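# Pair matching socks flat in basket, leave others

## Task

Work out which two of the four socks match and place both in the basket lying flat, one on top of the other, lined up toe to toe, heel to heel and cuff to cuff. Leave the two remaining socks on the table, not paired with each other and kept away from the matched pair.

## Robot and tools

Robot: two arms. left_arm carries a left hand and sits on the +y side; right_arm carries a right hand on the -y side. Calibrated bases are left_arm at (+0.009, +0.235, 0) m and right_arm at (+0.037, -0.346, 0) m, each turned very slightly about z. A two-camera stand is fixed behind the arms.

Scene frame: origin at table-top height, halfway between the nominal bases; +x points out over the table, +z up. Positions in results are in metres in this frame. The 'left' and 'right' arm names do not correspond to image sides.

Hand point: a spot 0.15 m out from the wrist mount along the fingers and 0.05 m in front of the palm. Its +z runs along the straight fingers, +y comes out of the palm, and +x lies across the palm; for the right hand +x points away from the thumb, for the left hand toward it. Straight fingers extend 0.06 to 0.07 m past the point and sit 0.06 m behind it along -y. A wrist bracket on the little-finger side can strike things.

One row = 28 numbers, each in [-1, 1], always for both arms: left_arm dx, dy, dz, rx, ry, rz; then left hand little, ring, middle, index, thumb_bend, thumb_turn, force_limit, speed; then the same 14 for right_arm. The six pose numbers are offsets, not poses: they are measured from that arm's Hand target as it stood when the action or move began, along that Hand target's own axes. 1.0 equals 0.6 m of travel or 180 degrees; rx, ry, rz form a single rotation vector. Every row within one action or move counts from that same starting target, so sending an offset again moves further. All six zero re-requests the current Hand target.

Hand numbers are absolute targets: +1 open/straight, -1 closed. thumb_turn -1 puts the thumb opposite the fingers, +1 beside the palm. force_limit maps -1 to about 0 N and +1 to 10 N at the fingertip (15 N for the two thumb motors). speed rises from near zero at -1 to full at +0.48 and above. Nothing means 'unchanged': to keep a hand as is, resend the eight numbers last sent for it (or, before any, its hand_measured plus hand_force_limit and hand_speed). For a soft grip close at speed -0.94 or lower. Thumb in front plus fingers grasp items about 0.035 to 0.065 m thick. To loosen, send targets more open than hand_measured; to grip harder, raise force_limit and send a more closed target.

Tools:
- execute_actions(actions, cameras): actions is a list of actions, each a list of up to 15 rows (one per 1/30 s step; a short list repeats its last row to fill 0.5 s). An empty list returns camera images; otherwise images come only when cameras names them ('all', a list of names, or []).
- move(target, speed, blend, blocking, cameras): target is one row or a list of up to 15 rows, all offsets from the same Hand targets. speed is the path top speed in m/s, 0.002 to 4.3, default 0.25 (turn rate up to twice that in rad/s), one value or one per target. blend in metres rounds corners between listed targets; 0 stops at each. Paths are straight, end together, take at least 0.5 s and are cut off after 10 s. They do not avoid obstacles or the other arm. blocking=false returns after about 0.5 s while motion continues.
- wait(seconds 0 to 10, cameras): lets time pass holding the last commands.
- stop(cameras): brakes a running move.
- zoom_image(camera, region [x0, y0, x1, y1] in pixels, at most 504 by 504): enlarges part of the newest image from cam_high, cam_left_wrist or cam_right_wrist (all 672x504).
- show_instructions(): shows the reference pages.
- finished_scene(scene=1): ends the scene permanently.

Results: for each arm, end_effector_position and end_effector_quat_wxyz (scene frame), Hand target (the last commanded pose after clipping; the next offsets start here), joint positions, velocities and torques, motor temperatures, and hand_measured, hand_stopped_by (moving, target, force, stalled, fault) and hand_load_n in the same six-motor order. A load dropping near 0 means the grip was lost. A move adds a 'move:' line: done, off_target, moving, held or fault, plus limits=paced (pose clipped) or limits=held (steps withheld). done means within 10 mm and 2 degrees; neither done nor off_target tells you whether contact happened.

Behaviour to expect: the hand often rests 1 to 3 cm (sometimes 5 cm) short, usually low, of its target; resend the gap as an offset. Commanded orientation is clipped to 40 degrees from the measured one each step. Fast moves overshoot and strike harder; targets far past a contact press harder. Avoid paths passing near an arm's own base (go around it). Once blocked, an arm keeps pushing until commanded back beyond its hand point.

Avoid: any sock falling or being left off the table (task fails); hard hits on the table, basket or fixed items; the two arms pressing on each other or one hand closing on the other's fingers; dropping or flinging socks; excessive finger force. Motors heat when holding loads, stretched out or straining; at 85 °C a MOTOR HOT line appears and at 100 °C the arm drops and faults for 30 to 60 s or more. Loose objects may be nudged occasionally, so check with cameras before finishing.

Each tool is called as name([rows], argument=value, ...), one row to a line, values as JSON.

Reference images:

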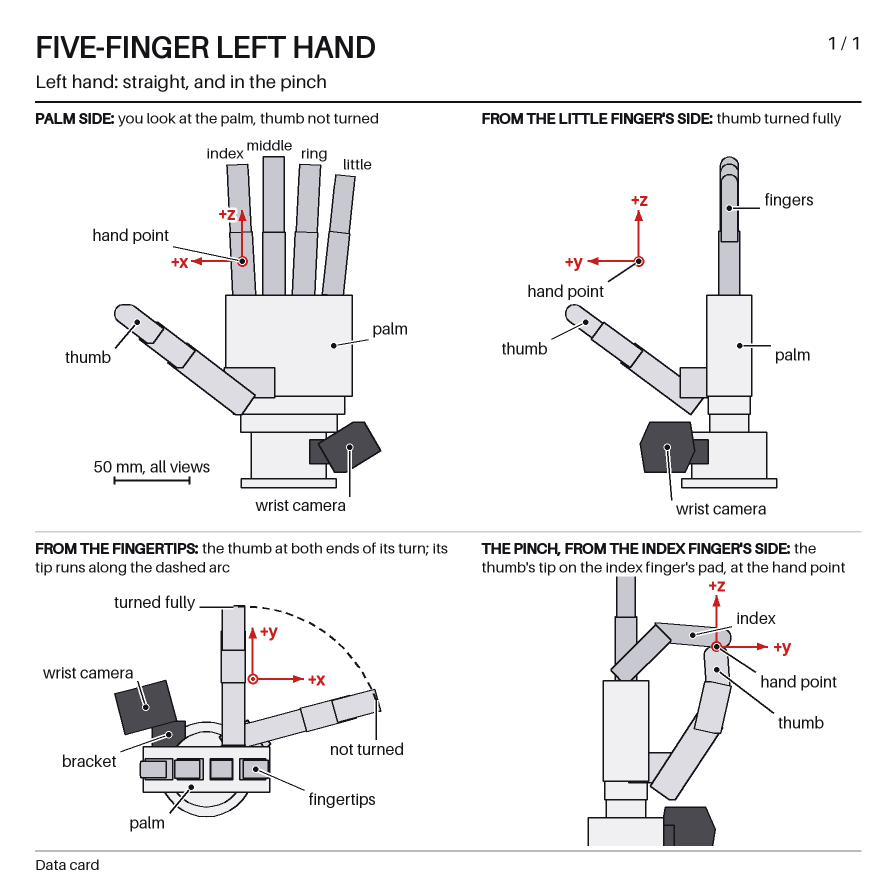

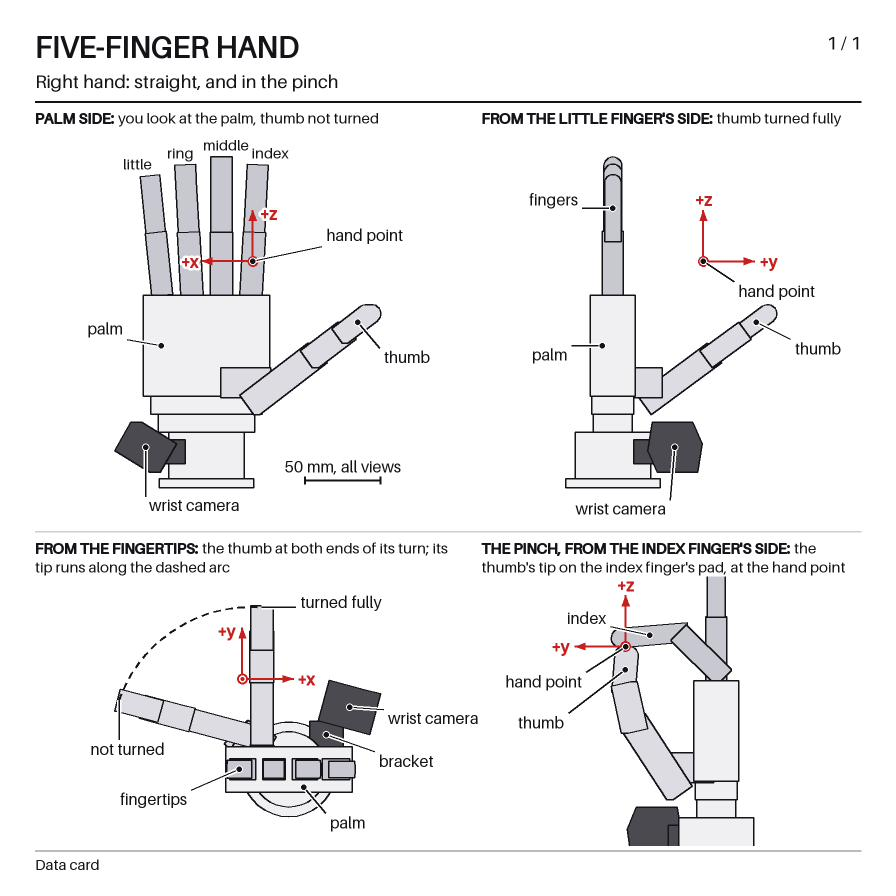

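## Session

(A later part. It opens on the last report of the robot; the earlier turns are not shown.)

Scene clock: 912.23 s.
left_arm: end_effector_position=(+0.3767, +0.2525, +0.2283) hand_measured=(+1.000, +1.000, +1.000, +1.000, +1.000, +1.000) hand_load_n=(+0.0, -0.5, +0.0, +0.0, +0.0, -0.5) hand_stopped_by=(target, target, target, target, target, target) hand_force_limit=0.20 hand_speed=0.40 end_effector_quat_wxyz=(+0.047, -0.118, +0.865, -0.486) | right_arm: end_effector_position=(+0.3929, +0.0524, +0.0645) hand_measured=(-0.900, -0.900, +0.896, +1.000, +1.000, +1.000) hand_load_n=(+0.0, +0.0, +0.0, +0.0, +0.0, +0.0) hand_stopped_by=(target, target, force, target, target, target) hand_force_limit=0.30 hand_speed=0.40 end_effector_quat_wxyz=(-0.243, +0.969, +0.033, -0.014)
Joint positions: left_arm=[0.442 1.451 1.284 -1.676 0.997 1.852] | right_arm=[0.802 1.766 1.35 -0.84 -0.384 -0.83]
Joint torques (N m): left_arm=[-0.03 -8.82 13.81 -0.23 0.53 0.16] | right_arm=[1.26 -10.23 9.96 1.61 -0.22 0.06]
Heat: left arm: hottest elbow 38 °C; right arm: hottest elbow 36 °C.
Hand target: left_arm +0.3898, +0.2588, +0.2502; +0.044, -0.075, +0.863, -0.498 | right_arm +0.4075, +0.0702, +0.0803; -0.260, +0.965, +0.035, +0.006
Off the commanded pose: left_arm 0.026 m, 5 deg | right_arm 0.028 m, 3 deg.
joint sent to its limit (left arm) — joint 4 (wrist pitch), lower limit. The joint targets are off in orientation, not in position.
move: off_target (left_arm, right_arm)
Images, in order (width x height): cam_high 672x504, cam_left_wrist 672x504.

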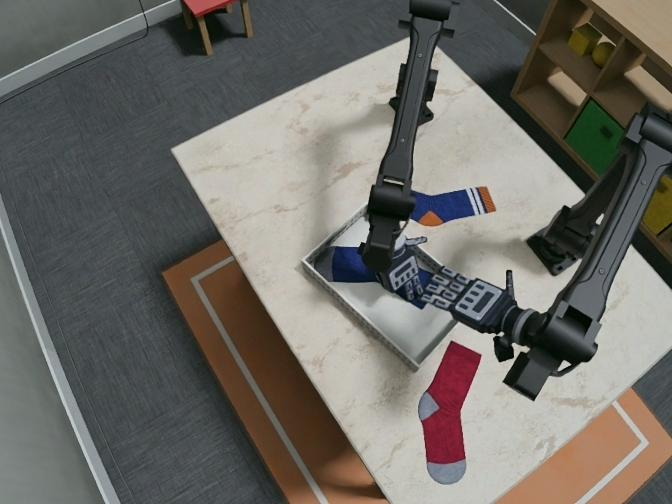

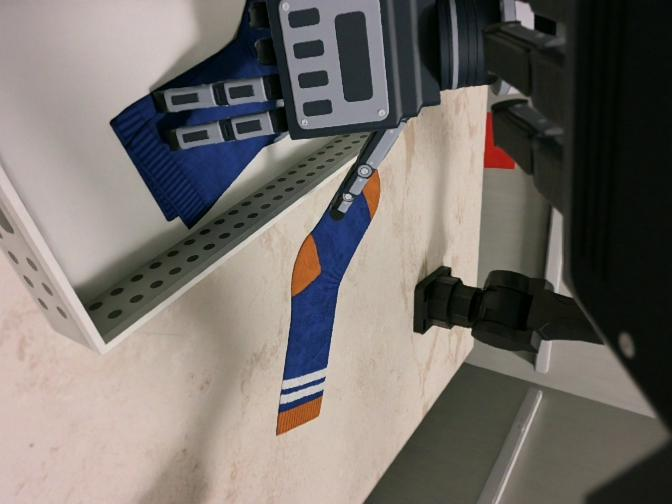

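move(target=[0, 0, 0, 0, 0, 0, 1,1,1,1,1,1,0.2,0.4, 0, 0, 0, 0, 0, 0, -0.9,-0.9,1,-0.9,1,1,0.3,0.4], cameras=["cam_left_wrist"], speed=0.2)

zoom_image(camera="cam_left_wrist", region=[80, 40, 240, 200])

Scene clock: 924.67 s.
left_arm: end_effector_position=(+0.3767, +0.2525, +0.2283) hand_measured=(+1.000, +1.000, +1.000, +1.000, +1.000, +1.000) hand_load_n=(+0.0, +0.0, +0.0, +0.0, +0.0, +0.0) hand_stopped_by=(target, target, target, target, target, target) hand_force_limit=0.20 hand_speed=0.40 end_effector_quat_wxyz=(+0.047, -0.118, +0.865, -0.486) | right_arm: end_effector_position=(+0.3929, +0.0525, +0.0645) hand_measured=(-0.900, -0.900, +1.000, -0.900, +1.000, +1.000) hand_load_n=(+0.0, +0.0, +0.0, +0.0, +0.0, +0.0) hand_stopped_by=(target, target, target, target, target, target) hand_force_limit=0.30 hand_speed=0.40 end_effector_quat_wxyz=(-0.243, +0.969, +0.032, -0.015)
Joint positions: left_arm=[0.442 1.451 1.284 -1.676 0.997 1.852] | right_arm=[0.802 1.766 1.35 -0.84 -0.384 -0.829]
Joint torques (N m): left_arm=[-0.5 -8 13.83 -0.14 0.5 0.12] | right_arm=[0.67 -10.11 9.96 1.72 -0.27 0.09]
Heat: left arm: hottest elbow 40 °C; right arm: hottest elbow 37 °C.
Hand target: left_arm +0.3898, +0.2588, +0.2502; +0.044, -0.075, +0.863, -0.498 | right_arm +0.4075, +0.0702, +0.0803; -0.260, +0.965, +0.035, +0.006
Off the commanded pose: left_arm 0.026 m, 5 deg | right_arm 0.028 m, 3 deg.
joint sent to its limit (left arm) — joint 4 (wrist pitch), lower limit. The joint targets are off in orientation, not in position.
move: off_target (left_arm, right_arm)
Images, in order (width x height): cam_left_wrist 672x504.

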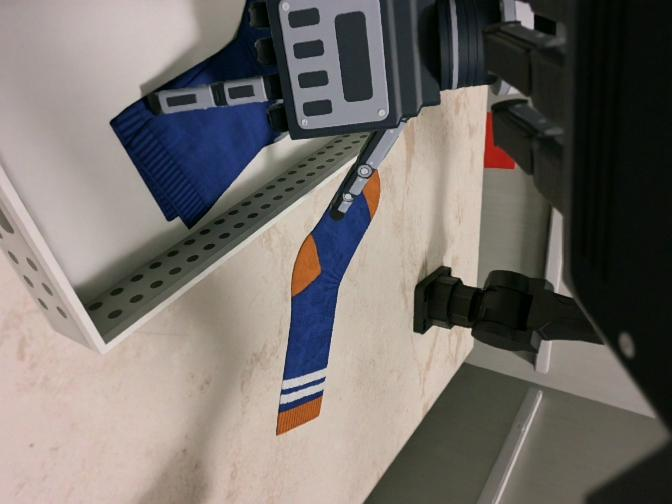

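Scaled by 3.150.

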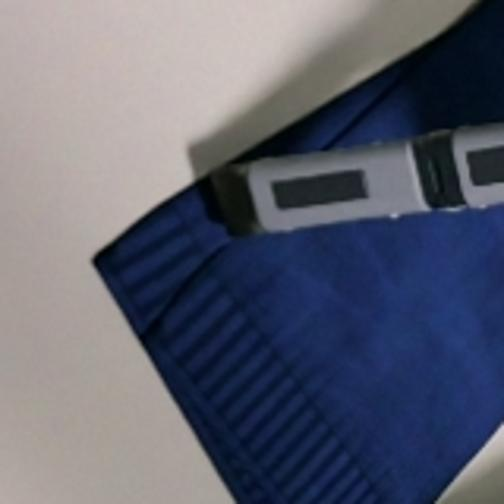

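move(target=[0, 0, 0, 0, 0, 0, 1,1,1,1,1,1,0.2,0.4, -0.0253, 0.0487, 0.0302, 0, 0, 0, -0.9,-0.9,1,-0.9,1,1,0.3,0.4], cameras=["cam_left_wrist"], speed=0.08)

zoom_image(camera="cam_left_wrist", region=[80, 40, 240, 200])

Scene clock: 925.67 s.
left_arm: end_effector_position=(+0.3767, +0.2525, +0.2283) hand_measured=(+1.000, +1.000, +1.000, +1.000, +1.000, +1.000) hand_load_n=(+0.0, +0.0, +0.0, +0.0, +0.0, +0.0) hand_stopped_by=(target, target, target, target, target, target) hand_force_limit=0.20 hand_speed=0.40 end_effector_quat_wxyz=(+0.047, -0.118, +0.865, -0.486) | right_arm: end_effector_position=(+0.3951, +0.0553, +0.0531) hand_measured=(-0.900, -0.900, +1.000, -0.900, +1.000, +1.000) hand_load_n=(+0.0, +0.0, +0.0, +0.0, +0.0, -0.5) hand_stopped_by=(target, target, target, target, target, target) hand_force_limit=0.30 hand_speed=0.40 end_effector_quat_wxyz=(-0.261, +0.965, +0.038, +0.004)
Joint positions: left_arm=[0.442 1.451 1.284 -1.676 0.997 1.852] | right_arm=[0.802 1.755 1.296 -0.743 -0.387 -0.829]
Joint torques (N m): left_arm=[-0.5 -8.12 13.9 -0.28 0.51 0.1] | right_arm=[0.97 -10.17 5.91 1.68 -0.23 0.03]
Heat: left arm: hottest elbow 40 °C; right arm: hottest elbow 37 °C.
Hand target: left_arm +0.3898, +0.2588, +0.2502; +0.044, -0.075, +0.863, -0.498 | right_arm +0.3944, +0.0533, +0.0497; -0.260, +0.965, +0.035, +0.006
Off the commanded pose: left_arm 0.026 m, 5 deg | right_arm 0.004 m, 0 deg.
joint sent to its limit (left arm) — joint 4 (wrist pitch), lower limit. The joint targets are off in orientation, not in position.
move: off_target (left_arm)
Images, in order (width x height): cam_left_wrist 672x504.

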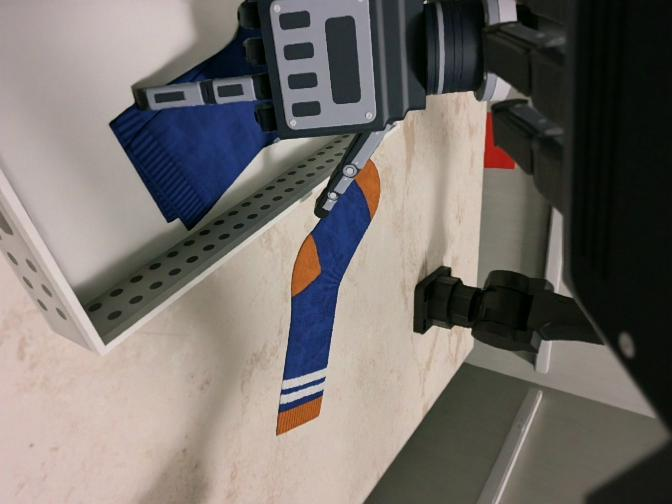

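Scaled by 3.150.

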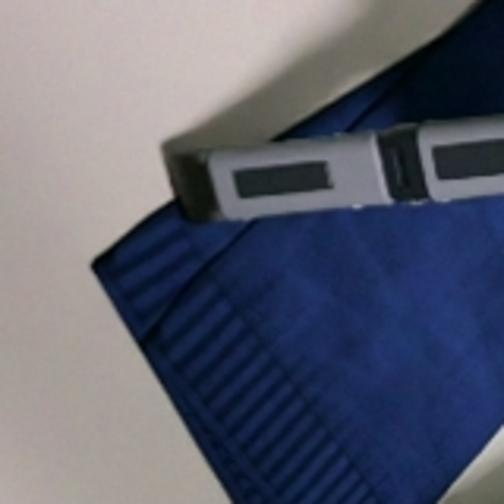

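move([
  [0, 0, 0, 0, 0, 0, 1,1,1,1,1,1,0.2,0.4, -0.0068, -0.0075, -0.0188, 0, 0, 0, -0.9,-0.9,1,-0.9,1,1,0.3,0.4],
  [0, 0, 0, 0, 0, 0, 1,1,1,1,1,1,0.2,0.4, -0.0085, 0.0057, 0.0045, 0, 0, 0, -0.9,-0.9,1,-0.9,1,1,0.3,0.4],
], cameras=["cam_left_wrist"], speed=0.08)

zoom_image(camera="cam_left_wrist", region=[80, 40, 240, 200])

Scene clock: 927.10 s.
left_arm: end_effector_position=(+0.3767, +0.2525, +0.2283) hand_measured=(+1.000, +1.000, +1.000, +1.000, +1.000, +1.000) hand_load_n=(+0.0, -0.5, +0.0, +0.0, +0.0, +0.0) hand_stopped_by=(target, target, target, target, target, target) hand_force_limit=0.20 hand_speed=0.40 end_effector_quat_wxyz=(+0.047, -0.118, +0.865, -0.486) | right_arm: end_effector_position=(+0.3922, +0.0526, +0.0526) hand_measured=(-0.900, -0.900, +1.000, -0.900, +1.000, +1.000) hand_load_n=(+0.0, +0.0, +0.5, +0.0, +0.0, -0.5) hand_stopped_by=(target, target, target, target, target, target) hand_force_limit=0.30 hand_speed=0.40 end_effector_quat_wxyz=(-0.263, +0.964, +0.038, +0.007)
Joint positions: left_arm=[0.442 1.451 1.284 -1.676 0.997 1.852] | right_arm=[0.802 1.742 1.276 -0.729 -0.386 -0.829]
Joint torques (N m): left_arm=[-0.79 -8.41 13.79 -0.28 0.48 0.14] | right_arm=[1.08 -9.58 5.61 1.69 -0.18 0.04]
Heat: left arm: hottest elbow 40 °C; right arm: hottest elbow 37 °C.
Hand target: left_arm +0.3898, +0.2588, +0.2502; +0.044, -0.075, +0.863, -0.498 | right_arm +0.3895, +0.0513, +0.0455; -0.260, +0.965, +0.035, +0.006
Off the commanded pose: left_arm 0.026 m, 5 deg | right_arm 0.008 m, 1 deg.
joint sent to its limit (left arm) — joint 4 (wrist pitch), lower limit. The joint targets are off in orientation, not in position.
move: off_target (left_arm)
Images, in order (width x height): cam_left_wrist 672x504.

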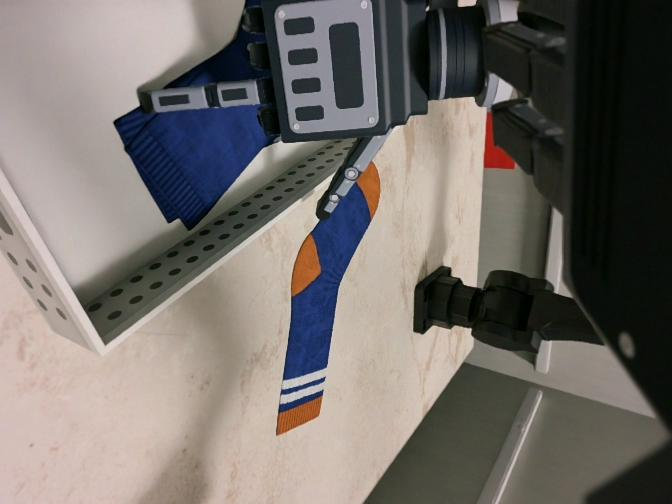

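Scaled by 3.150.

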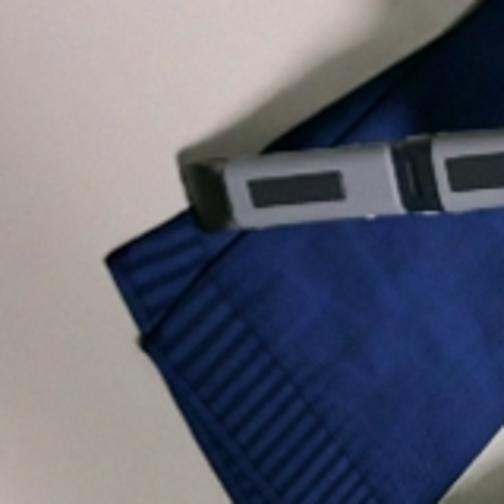

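move(target=[0, 0, 0, 0, 0, 0, 1,1,1,1,1,1,0.2,0.4, -0.0154, 0.0049, -0.0028, 0, 0, 0, -0.9,-0.9,1,-0.9,1,1,0.3,0.4], cameras=["cam_left_wrist"], speed=0.05)

zoom_image(camera="cam_left_wrist", region=[80, 60, 260, 240])

Scene clock: 928.03 s.
left_arm: end_effector_position=(+0.3767, +0.2525, +0.2283) hand_measured=(+1.000, +1.000, +1.000, +1.000, +1.000, +1.000) hand_load_n=(+0.0, +0.0, +0.0, +0.0, +0.0, +0.0) hand_stopped_by=(target, target, target, target, target, target) hand_force_limit=0.20 hand_speed=0.40 end_effector_quat_wxyz=(+0.047, -0.118, +0.865, -0.486) | right_arm: end_effector_position=(+0.3881, +0.0492, +0.0517) hand_measured=(-0.900, -0.900, +1.000, -0.900, +1.000, +1.000) hand_load_n=(+0.0, +0.0, +0.0, +0.0, +0.0, +0.0) hand_stopped_by=(target, target, target, target, target, target) hand_force_limit=0.30 hand_speed=0.40 end_effector_quat_wxyz=(-0.266, +0.963, +0.037, +0.010)
Joint positions: left_arm=[0.442 1.451 1.284 -1.676 0.997 1.852] | right_arm=[0.802 1.725 1.248 -0.707 -0.386 -0.824]
Joint torques (N m): left_arm=[-0.03 -8.18 13.78 -0.34 0.46 0.14] | right_arm=[1.44 -9.52 5.49 1.32 -0.04 0.07]
Heat: left arm: hottest elbow 40 °C; right arm: hottest elbow 37 °C.
Hand target: left_arm +0.3898, +0.2588, +0.2502; +0.044, -0.075, +0.863, -0.498 | right_arm +0.3805, +0.0473, +0.0451; -0.260, +0.965, +0.035, +0.006
Off the commanded pose: left_arm 0.026 m, 5 deg | right_arm 0.010 m, 1 deg.
joint sent to its limit (left arm) — joint 4 (wrist pitch), lower limit. The joint targets are off in orientation, not in position.
move: off_target (left_arm)
Images, in order (width x height): cam_left_wrist 672x504.

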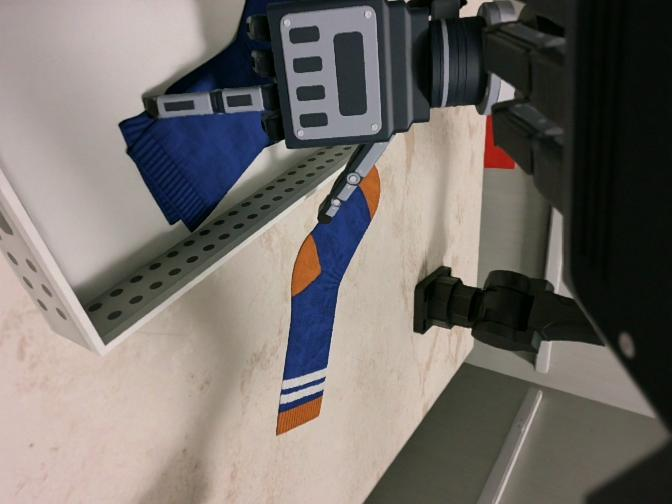

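Scaled by 2.800.

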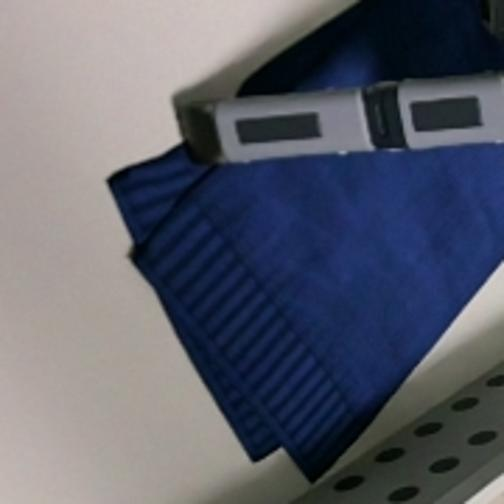

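move(target=[0, 0, 0, 0, 0, 0, 1,1,1,1,1,1,0.2,0.4, -0.0154, 0.0049, -0.0028, 0, 0, 0, -0.9,-0.9,1,-0.9,1,1,0.3,0.4], cameras=["cam_left_wrist"], speed=0.05)

zoom_image(camera="cam_left_wrist", region=[80, 60, 260, 240])

Scene clock: 929.07 s.
left_arm: end_effector_position=(+0.3767, +0.2525, +0.2283) hand_measured=(+1.000, +1.000, +1.000, +1.000, +1.000, +1.000) hand_load_n=(+0.0, +0.0, +0.0, +0.0, +0.0, +0.0) hand_stopped_by=(target, target, target, target, target, target) hand_force_limit=0.20 hand_speed=0.40 end_effector_quat_wxyz=(+0.047, -0.118, +0.865, -0.486) | right_arm: end_effector_position=(+0.3804, +0.0442, +0.0517) hand_measured=(-0.900, -0.900, +1.000, -0.900, +1.000, +1.000) hand_load_n=(+0.0, +0.0, +0.0, +0.0, +0.0, +0.0) hand_stopped_by=(target, target, target, target, target, target) hand_force_limit=0.30 hand_speed=0.40 end_effector_quat_wxyz=(-0.267, +0.963, +0.035, +0.010)
Joint positions: left_arm=[0.442 1.451 1.284 -1.676 0.997 1.852] | right_arm=[0.805 1.703 1.218 -0.696 -0.385 -0.818]
Joint torques (N m): left_arm=[-0.85 -8.59 13.76 -0.2 0.52 0.13] | right_arm=[2.2 -9 5.55 1.28 0.06 0.02]
Heat: left arm: hottest elbow 40 °C; right arm: hottest elbow 37 °C.
Hand target: left_arm +0.3898, +0.2588, +0.2502; +0.044, -0.075, +0.863, -0.498 | right_arm +0.3715, +0.0434, +0.0450; -0.260, +0.965, +0.035, +0.006
Off the commanded pose: left_arm 0.026 m, 5 deg | right_arm 0.011 m, 1 deg.
joint sent to its limit (left arm) — joint 4 (wrist pitch), lower limit. The joint targets are off in orientation, not in position.
move: off_target (left_arm, right_arm)
Images, in order (width x height): cam_left_wrist 672x504.

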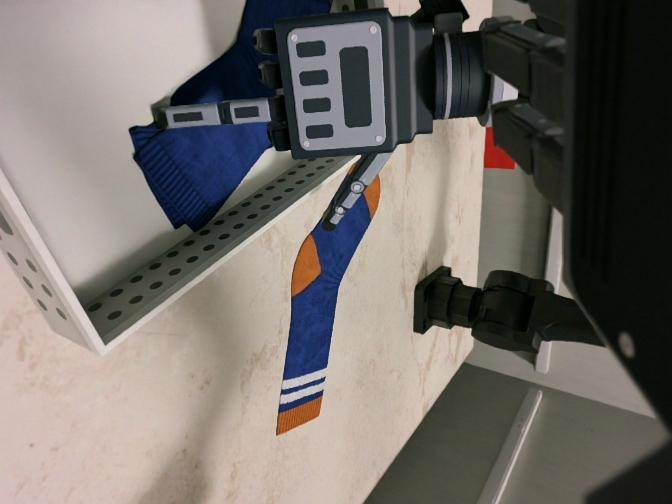

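Scaled by 2.800.

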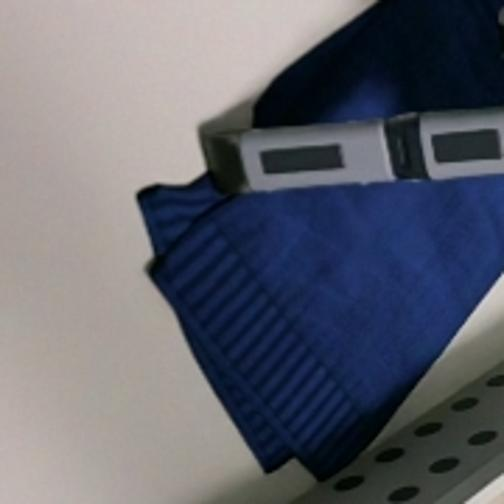

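move(target=[0, 0, 0, 0, 0, 0, 1,1,1,1,1,1,0.2,0.4, 0.0338, -0.0468, -0.0692, 0, 0, 0, -0.9,-0.9,1,1,1,1,0.3,0.4], cameras=["cam_left_wrist", "cam_high"], speed=0.15)

zoom_image(camera="cam_left_wrist", region=[80, 60, 260, 240])

zoom_image(camera="cam_high", region=[380, 230, 460, 310])

Scene clock: 930.53 s.
left_arm: end_effector_position=(+0.3767, +0.2525, +0.2283) hand_measured=(+1.000, +1.000, +1.000, +1.000, +1.000, +1.000) hand_load_n=(+0.0, +0.0, +0.0, +0.0, +0.0, +0.0) hand_stopped_by=(target, target, target, target, target, target) hand_force_limit=0.20 hand_speed=0.40 end_effector_quat_wxyz=(+0.047, -0.118, +0.865, -0.486) | right_arm: end_effector_position=(+0.3757, +0.0389, +0.0741) hand_measured=(-0.900, -0.900, +1.000, +1.000, +1.000, +1.000) hand_load_n=(+0.0, +0.5, +0.0, +0.0, +0.0, +0.0) hand_stopped_by=(target, target, target, target, target, target) hand_force_limit=0.30 hand_speed=0.40 end_effector_quat_wxyz=(-0.247, +0.968, +0.029, -0.011)
Joint positions: left_arm=[0.442 1.451 1.284 -1.676 0.997 1.852] | right_arm=[0.804 1.697 1.281 -0.826 -0.384 -0.817]
Joint torques (N m): left_arm=[-0.38 -8.35 13.74 -0.25 0.47 0.15] | right_arm=[0.32 -9.88 10.09 0.49 -0.33 -0.08]
Heat: left arm: hottest elbow 40 °C; right arm: hottest elbow 37 °C.
Hand target: left_arm +0.3898, +0.2588, +0.2502; +0.044, -0.075, +0.863, -0.498 | right_arm +0.3901, +0.0479, +0.0954; -0.260, +0.965, +0.035, +0.006
Off the commanded pose: left_arm 0.026 m, 5 deg | right_arm 0.027 m, 3 deg.
joint sent to its limit (left arm) — joint 4 (wrist pitch), lower limit. The joint targets are off in orientation, not in position.
move: off_target (left_arm, right_arm)
Images, in order (width x height): cam_high 672x504, cam_left_wrist 672x504.

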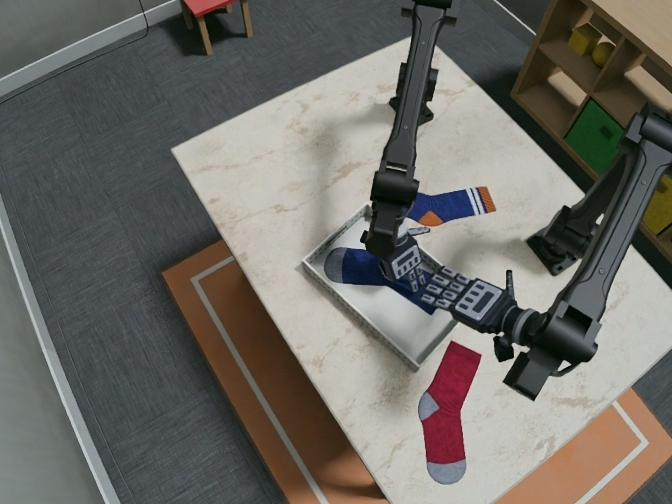

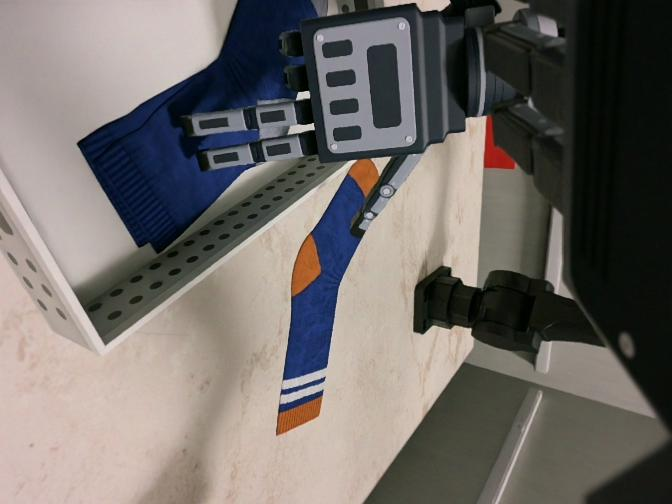

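Scaled by 2.800.

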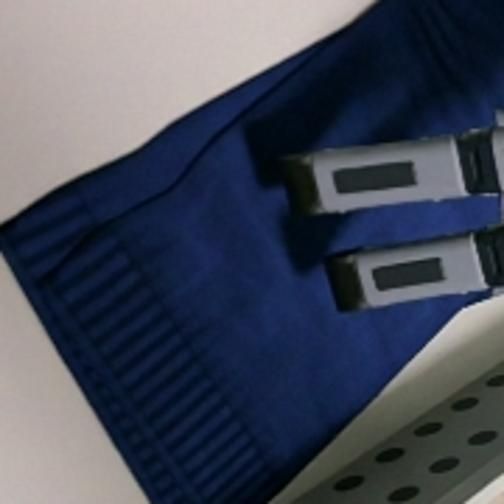

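Scaled by 6.300.

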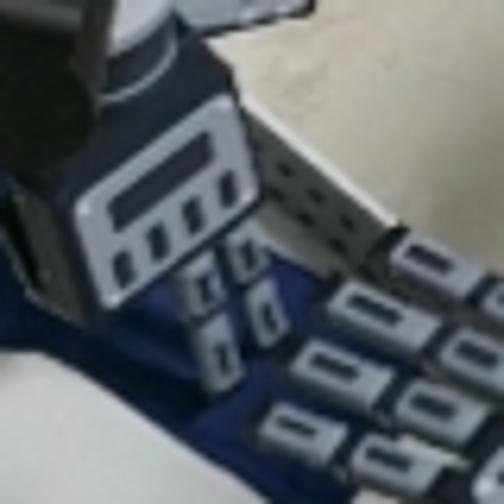

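move(target=[0, 0, 0, 0, 0, 0, 1,1,1,1,1,1,0.2,0.4, 0.0, 0.05, -0.20, 0, 0, 0, -0.9,-0.9,1,1,1,1,0.3,0.4], cameras=["cam_left_wrist", "cam_high", "cam_right_wrist"], speed=0.3)

zoom_image(camera="cam_left_wrist", region=[40, 0, 340, 280])

zoom_image(camera="cam_high", region=[300, 220, 460, 340])

Scene clock: 931.93 s.
left_arm: end_effector_position=(+0.3767, +0.2525, +0.2283) hand_measured=(+1.000, +1.000, +1.000, +1.000, +1.000, +1.000) hand_load_n=(+0.0, +0.0, +0.0, +0.0, +0.0, -0.5) hand_stopped_by=(target, target, target, target, target, target) hand_force_limit=0.20 hand_speed=0.40 end_effector_quat_wxyz=(+0.047, -0.118, +0.865, -0.486) | right_arm: end_effector_position=(+0.3852, -0.0469, +0.1713) hand_measured=(-0.900, -0.900, +1.000, +1.000, +1.000, +1.000) hand_load_n=(+0.0, +0.0, +0.0, +0.0, +0.0, +0.0) hand_stopped_by=(target, target, target, target, target, target) hand_force_limit=0.30 hand_speed=0.40 end_effector_quat_wxyz=(-0.253, +0.967, +0.023, -0.002)
Joint positions: left_arm=[0.442 1.451 1.284 -1.676 0.997 1.852] | right_arm=[0.653 1.5 1.311 -1.089 -0.426 -0.958]
Joint torques (N m): left_arm=[-0.73 -8.76 13.68 -0.36 0.51 0.1] | right_arm=[1.32 -6.83 10.44 0.54 -0.59 -0.14]
Heat: left arm: hottest elbow 40 °C; right arm: hottest elbow 37 °C.
Hand target: left_arm +0.3898, +0.2588, +0.2502; +0.044, -0.075, +0.863, -0.498 | right_arm +0.3930, -0.0381, +0.1842; -0.260, +0.965, +0.035, +0.006
Off the commanded pose: left_arm 0.026 m, 5 deg | right_arm 0.017 m, 2 deg.
joint sent to its limit (left arm) — joint 4 (wrist pitch), lower limit. The joint targets are off in orientation, not in position.
move: off_target (left_arm, right_arm)

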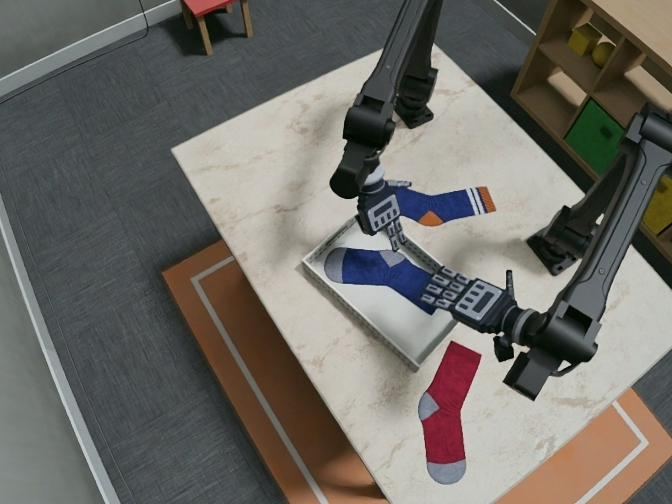

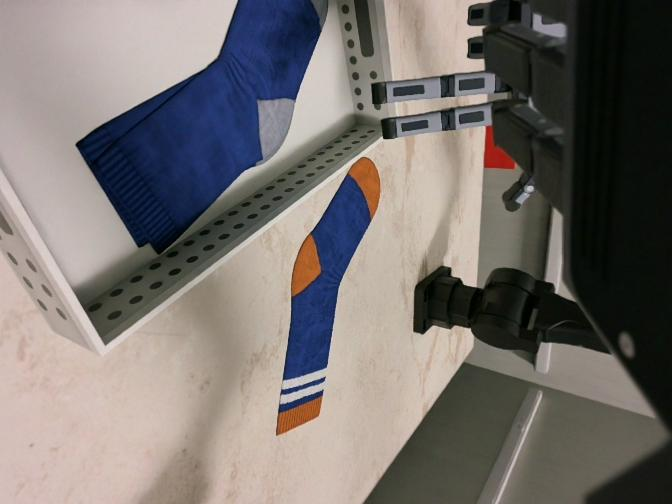

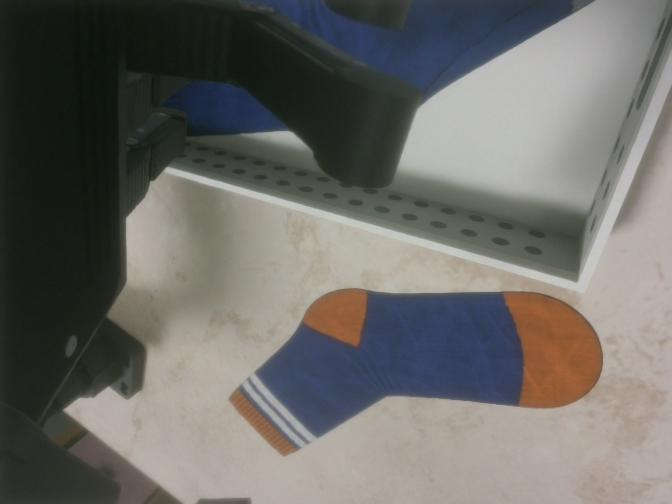

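Scaled by 1.680.

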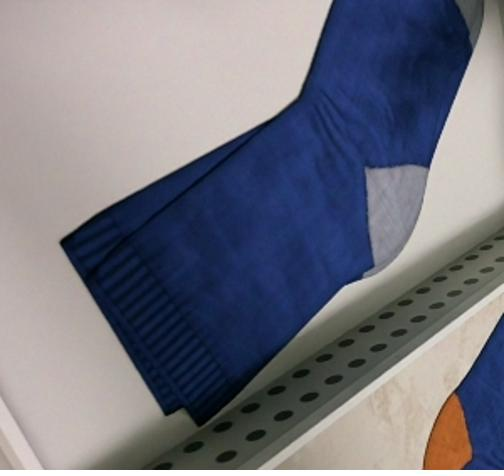

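Scaled by 3.150.

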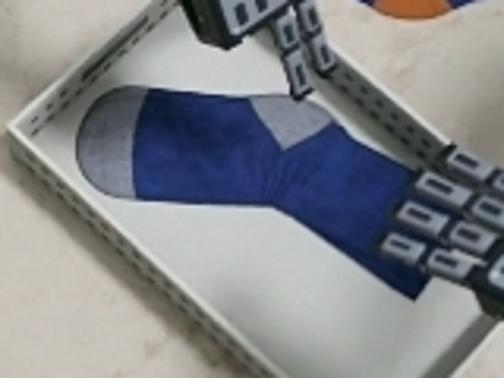

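move(target=[0, 0, 0, 0, 0, 0, 1,1,1,1,1,1,0.2,0.4, 0.1673, 0.0487, -0.1495, 0.1667, 0, 0, 1,1,1,1,1,1,0.3,0.4], cameras=["cam_right_wrist"], speed=0.3)

zoom_image(camera="cam_right_wrist", region=[340, 0, 672, 260])

zoom_image(camera="cam_high", region=[310, 230, 430, 320])

Scene clock: 934.13 s.
left_arm: end_effector_position=(+0.3767, +0.2525, +0.2283) hand_measured=(+1.000, +1.000, +1.000, +1.000, +1.000, +1.000) hand_load_n=(+0.0, +0.0, +0.0, +0.0, +0.0, +0.0) hand_stopped_by=(target, target, target, target, target, target) hand_force_limit=0.20 hand_speed=0.40 end_effector_quat_wxyz=(+0.047, -0.118, +0.865, -0.486) | right_arm: end_effector_position=(+0.4839, -0.1075, +0.2300) hand_measured=(+1.000, +1.000, +1.000, +1.000, +1.000, +1.000) hand_load_n=(+0.0, +0.0, +0.0, +0.0, +0.0, +0.0) hand_stopped_by=(target, target, target, target, target, target) hand_force_limit=0.30 hand_speed=0.40 end_effector_quat_wxyz=(-0.496, +0.868, +0.018, -0.021)
Joint positions: left_arm=[0.442 1.451 1.284 -1.676 0.997 1.852] | right_arm=[0.265 1.605 1.46 -1.179 -1.021 -1.262]
Joint torques (N m): left_arm=[-0.85 -8.23 13.67 -0.17 0.53 0.11] | right_arm=[1.26 -8.64 11.44 0.1 -1.08 -0.12]
Heat: left arm: hottest elbow 41 °C; right arm: hottest elbow 37 °C.
Hand target: left_arm +0.3898, +0.2588, +0.2502; +0.044, -0.075, +0.863, -0.498 | right_arm +0.4959, -0.1019, +0.2501; -0.501, +0.865, +0.035, -0.003
Off the commanded pose: left_arm 0.026 m, 5 deg | right_arm 0.024 m, 3 deg.
joint sent to its limit (left arm) — joint 4 (wrist pitch), lower limit. The joint targets are off in orientation, not in position.
move: off_target (left_arm, right_arm)
Images, in order (width x height): cam_right_wrist 672x504.

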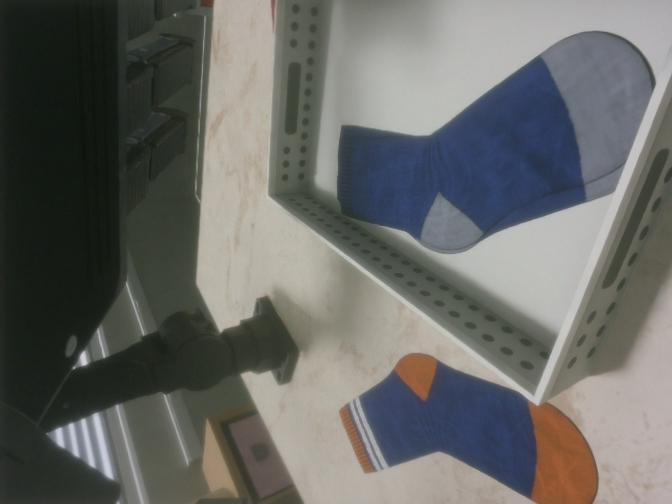

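Scaled by 1.518.

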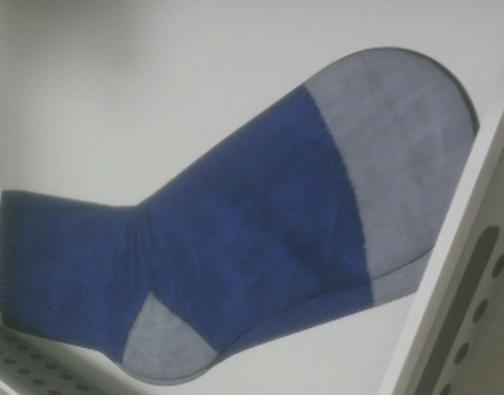

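This scene's latest camera images include none from cam_high. They are from: cam_right_wrist. cam_high's image comes with the result of a call that names it in "cameras".

wait(seconds=0, cameras=["cam_high"])

zoom_image(camera="cam_high", region=[310, 220, 450, 340])

Scene clock: 935.30 s.
left_arm: end_effector_position=(+0.3767, +0.2525, +0.2283) hand_measured=(+1.000, +1.000, +1.000, +1.000, +1.000, +1.000) hand_load_n=(+0.0, +0.0, +0.0, +0.0, +0.0, +0.0) hand_stopped_by=(target, target, target, target, target, target) hand_force_limit=0.20 hand_speed=0.40 end_effector_quat_wxyz=(+0.047, -0.118, +0.865, -0.486) | right_arm: end_effector_position=(+0.4839, -0.1075, +0.2300) hand_measured=(+1.000, +1.000, +1.000, +1.000, +1.000, +1.000) hand_load_n=(+0.0, +0.0, +0.0, +0.0, +0.0, -0.5) hand_stopped_by=(target, target, target, target, target, target) hand_force_limit=0.30 hand_speed=0.40 end_effector_quat_wxyz=(-0.496, +0.868, +0.018, -0.021)
Joint positions: left_arm=[0.442 1.451 1.284 -1.676 0.997 1.852] | right_arm=[0.265 1.605 1.46 -1.179 -1.021 -1.262]
Joint torques (N m): left_arm=[-0.73 -8.35 13.74 -0.28 0.53 0.15] | right_arm=[1.38 -8.7 11.44 0.24 -1.08 -0.18]
Heat: left arm: hottest elbow 41 °C; right arm: hottest elbow 37 °C.
Hand target: left_arm +0.3898, +0.2588, +0.2502; +0.044, -0.075, +0.863, -0.498 | right_arm +0.4959, -0.1019, +0.2501; -0.501, +0.865, +0.035, -0.003
Off the commanded pose: left_arm 0.026 m, 5 deg | right_arm 0.024 m, 3 deg.
Images, in order (width x height): cam_high 672x504.

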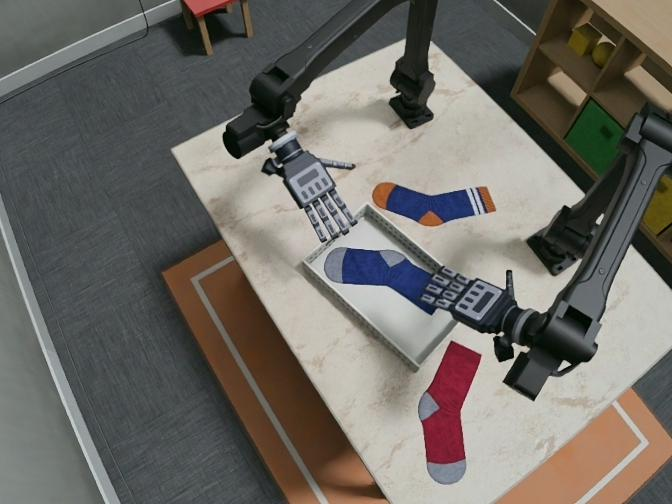

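Scaled by 3.600.

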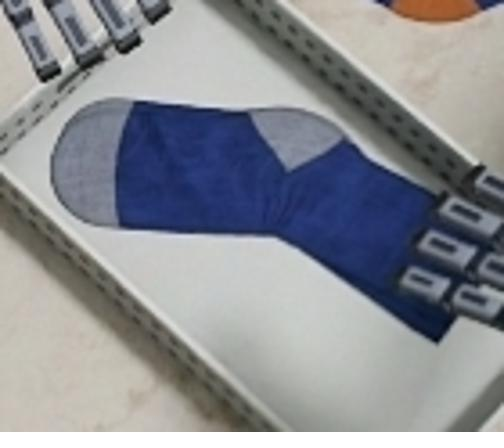

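move(target=[0, 0, 0, 0, 0, 0, 1,1,1,1,1,1,0.2,0.4, -0.2359, 0.1070, 0.3649, -0.1667, 0, 0, 1,1,1,1,1,1,0.3,0.4], cameras=["cam_left_wrist"], speed=0.3)

zoom_image(camera="cam_left_wrist", region=[40, 40, 290, 290])

Scene clock: 937.53 s.
left_arm: end_effector_position=(+0.3767, +0.2525, +0.2283) hand_measured=(+1.000, +1.000, +1.000, +1.000, +1.000, +1.000) hand_load_n=(+0.0, +0.0, +0.0, +0.0, +0.0, -0.5) hand_stopped_by=(target, target, target, target, target, target) hand_force_limit=0.20 hand_speed=0.40 end_effector_quat_wxyz=(+0.047, -0.118, +0.865, -0.486) | right_arm: end_effector_position=(+0.3405, +0.0434, +0.0749) hand_measured=(+1.000, +1.000, +1.000, +1.000, +1.000, +1.000) hand_load_n=(+0.0, +0.0, +0.0, +0.0, +0.0, -0.5) hand_stopped_by=(target, target, target, target, target, target) hand_force_limit=0.30 hand_speed=0.40 end_effector_quat_wxyz=(-0.250, +0.967, +0.042, -0.007)
Joint positions: left_arm=[0.442 1.451 1.284 -1.676 0.997 1.852] | right_arm=[0.862 1.635 1.201 -0.781 -0.366 -0.784]
Joint torques (N m): left_arm=[-0.26 -8.47 13.85 -0.27 0.48 0.09] | right_arm=[0.38 -9.47 7.35 1.95 -0.26 0.11]
Heat: left arm: hottest elbow 41 °C; right arm: hottest elbow 37 °C.
Hand target: left_arm +0.3898, +0.2588, +0.2502; +0.044, -0.075, +0.863, -0.498 | right_arm +0.3494, +0.0468, +0.0813; -0.260, +0.965, +0.035, +0.006
Off the commanded pose: left_arm 0.026 m, 5 deg | right_arm 0.011 m, 2 deg.
joint sent to its limit (left arm) — joint 4 (wrist pitch), lower limit. The joint targets are off in orientation, not in position.
move: off_target (left_arm, right_arm)
Images, in order (width x height): cam_left_wrist 672x504.

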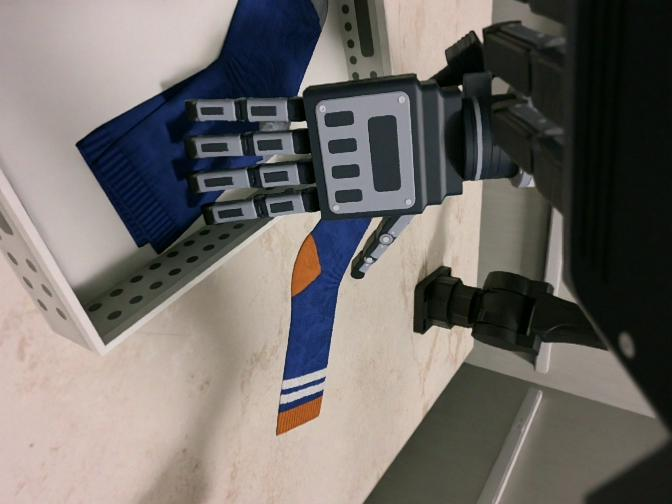

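Scaled by 2.016.

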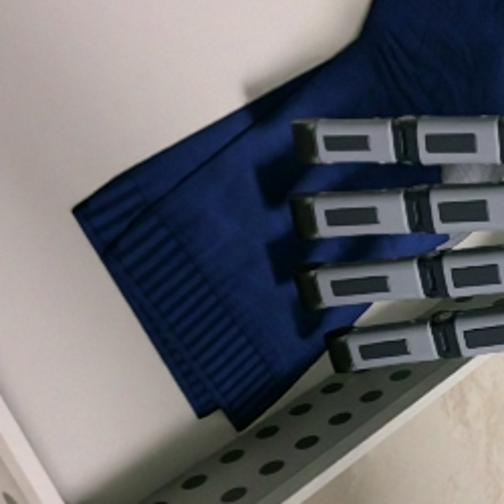

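move([
  [0, 0, 0, 0, 0, 0, 1,1,1,1,1,1,0.2,0.4, 0.0118, 0.0277, 0.0463, 0, 0, 0, 1,1,1,1,1,1,0.3,0.4],
  [0, 0, 0, 0, 0, 0, 1,1,1,1,1,1,0.2,0.4, 0.0709, 0.0200, 0.0505, 0, 0, 0, 1,1,1,1,1,1,0.3,0.4],
], cameras=["cam_left_wrist"], speed=0.06)

zoom_image(camera="cam_left_wrist", region=[40, 40, 290, 290])

Scene clock: 939.67 s.
left_arm: end_effector_position=(+0.3767, +0.2525, +0.2283) hand_measured=(+1.000, +1.000, +1.000, +1.000, +1.000, +1.000) hand_load_n=(+0.0, +0.0, +0.0, -0.5, +0.0, +0.0) hand_stopped_by=(target, target, target, target, target, target) hand_force_limit=0.20 hand_speed=0.40 end_effector_quat_wxyz=(+0.047, -0.118, +0.865, -0.486) | right_arm: end_effector_position=(+0.3790, +0.0557, +0.0546) hand_measured=(+1.000, +1.000, +1.000, +1.000, +1.000, +1.000) hand_load_n=(+0.0, +0.0, +0.0, +0.0, +0.0, +0.0) hand_stopped_by=(target, target, target, target, target, target) hand_force_limit=0.30 hand_speed=0.40 end_effector_quat_wxyz=(-0.269, +0.962, +0.037, +0.003)
Joint positions: left_arm=[0.442 1.451 1.284 -1.676 0.997 1.852] | right_arm=[0.818 1.721 1.249 -0.712 -0.393 -0.805]
Joint torques (N m): left_arm=[-0.62 -8.06 13.81 -0.32 0.51 0.14] | right_arm=[-0.32 -7.36 9.16 0.36 0.08 -0.12]
Heat: left arm: hottest elbow 41 °C; right arm: hottest elbow 37 °C.
Hand target: left_arm +0.3898, +0.2588, +0.2502; +0.044, -0.075, +0.863, -0.498 | right_arm +0.3923, +0.0544, +0.0503; -0.260, +0.965, +0.035, +0.006
Off the commanded pose: left_arm 0.026 m, 5 deg | right_arm 0.014 m, 1 deg.
joint sent to its limit (left arm) — joint 4 (wrist pitch), lower limit. The joint targets are off in orientation, not in position.
move: off_target (left_arm, right_arm)
Images, in order (width x height): cam_left_wrist 672x504.

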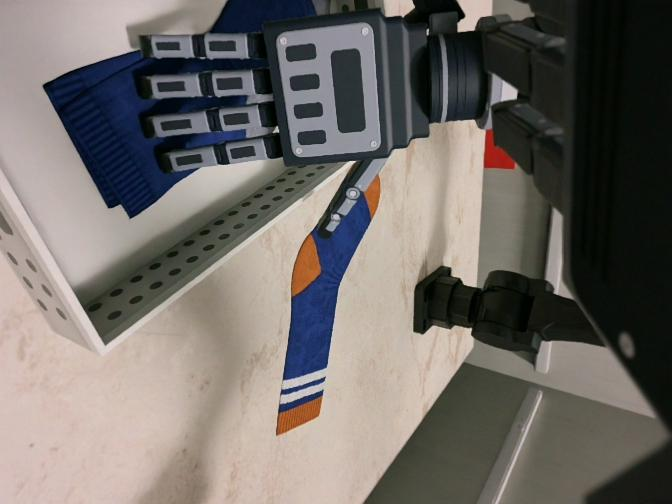

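Scaled by 2.016.

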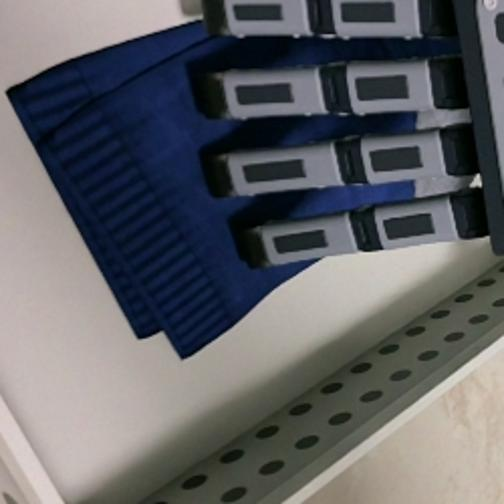

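move(target=[0.1495, 0.2767, 0.0880, -0.165, -0.0786, -0.0786, 1,1,1,1,1,1,0.2,0.4, 0, 0, 0, 0, 0, 0, 1,1,1,1,1,1,0.3,0.4], cameras=["cam_high", "cam_left_wrist", "cam_right_wrist"], speed=0.2)

zoom_image(camera="cam_high", region=[390, 250, 470, 330])

Scene clock: 942.57 s.
left_arm: end_effector_position=(+0.2932, +0.2824, +0.0772) hand_measured=(+1.000, +1.000, +1.000, +1.000, +1.000, +1.000) hand_load_n=(+0.0, +0.0, +0.0, +0.0, +0.0, +0.0) hand_stopped_by=(target, target, target, target, target, target) hand_force_limit=0.20 hand_speed=0.40 end_effector_quat_wxyz=(+0.060, -0.247, +0.934, -0.251) | right_arm: end_effector_position=(+0.3791, +0.0557, +0.0546) hand_measured=(+1.000, +1.000, +1.000, +1.000, +1.000, +1.000) hand_load_n=(+0.0, +0.0, +0.5, -0.5, +0.0, +0.0) hand_stopped_by=(target, target, target, target, target, target) hand_force_limit=0.30 hand_speed=0.40 end_effector_quat_wxyz=(-0.269, +0.962, +0.037, +0.003)
Joint positions: left_arm=[0.382 1.22 0.786 -1.05 0.516 1.374] | right_arm=[0.818 1.721 1.249 -0.712 -0.393 -0.806]
Joint torques (N m): left_arm=[-1.14 -5.3 8.38 1.17 0.19 -0.21] | right_arm=[0.03 -7.36 9.11 0.38 0.08 -0.11]
Heat: left arm: hottest elbow 41 °C; right arm: hottest elbow 37 °C.
Hand target: left_arm +0.2951, +0.2800, +0.0800; +0.067, -0.248, +0.934, -0.250 | right_arm +0.3924, +0.0544, +0.0503; -0.260, +0.965, +0.035, +0.006
Off the commanded pose: left_arm 0.004 m, 1 deg | right_arm 0.014 m, 1 deg.
move: off_target (right_arm)

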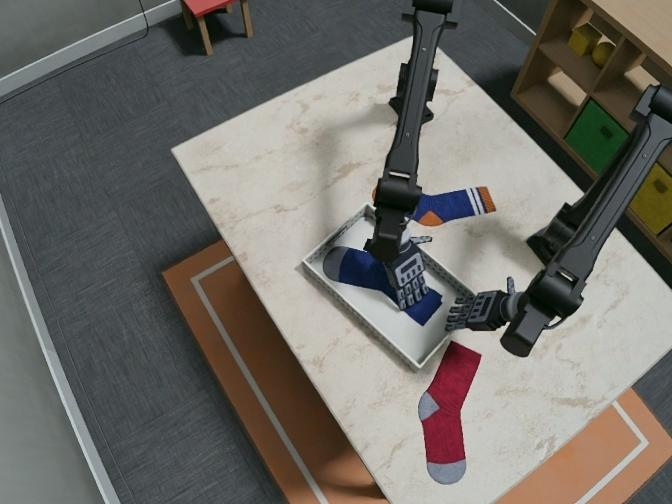

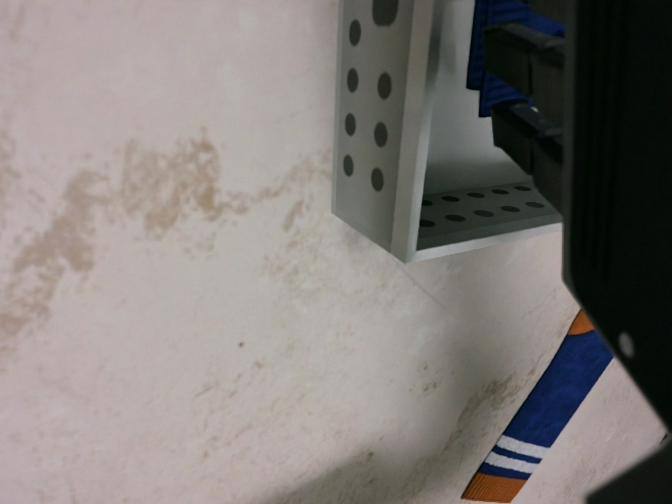

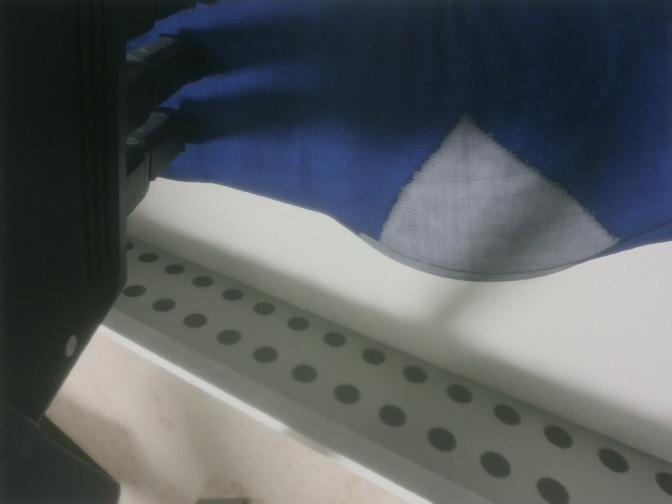

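Scaled by 6.300.

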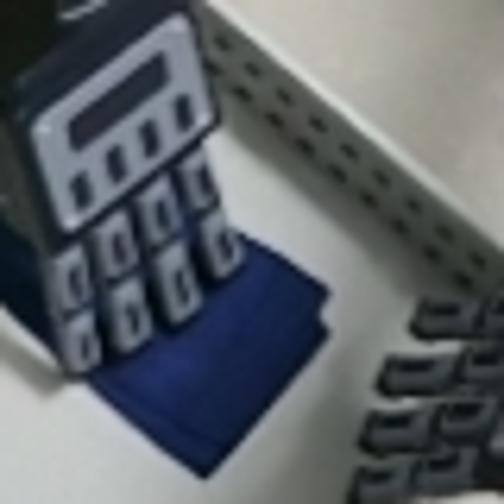

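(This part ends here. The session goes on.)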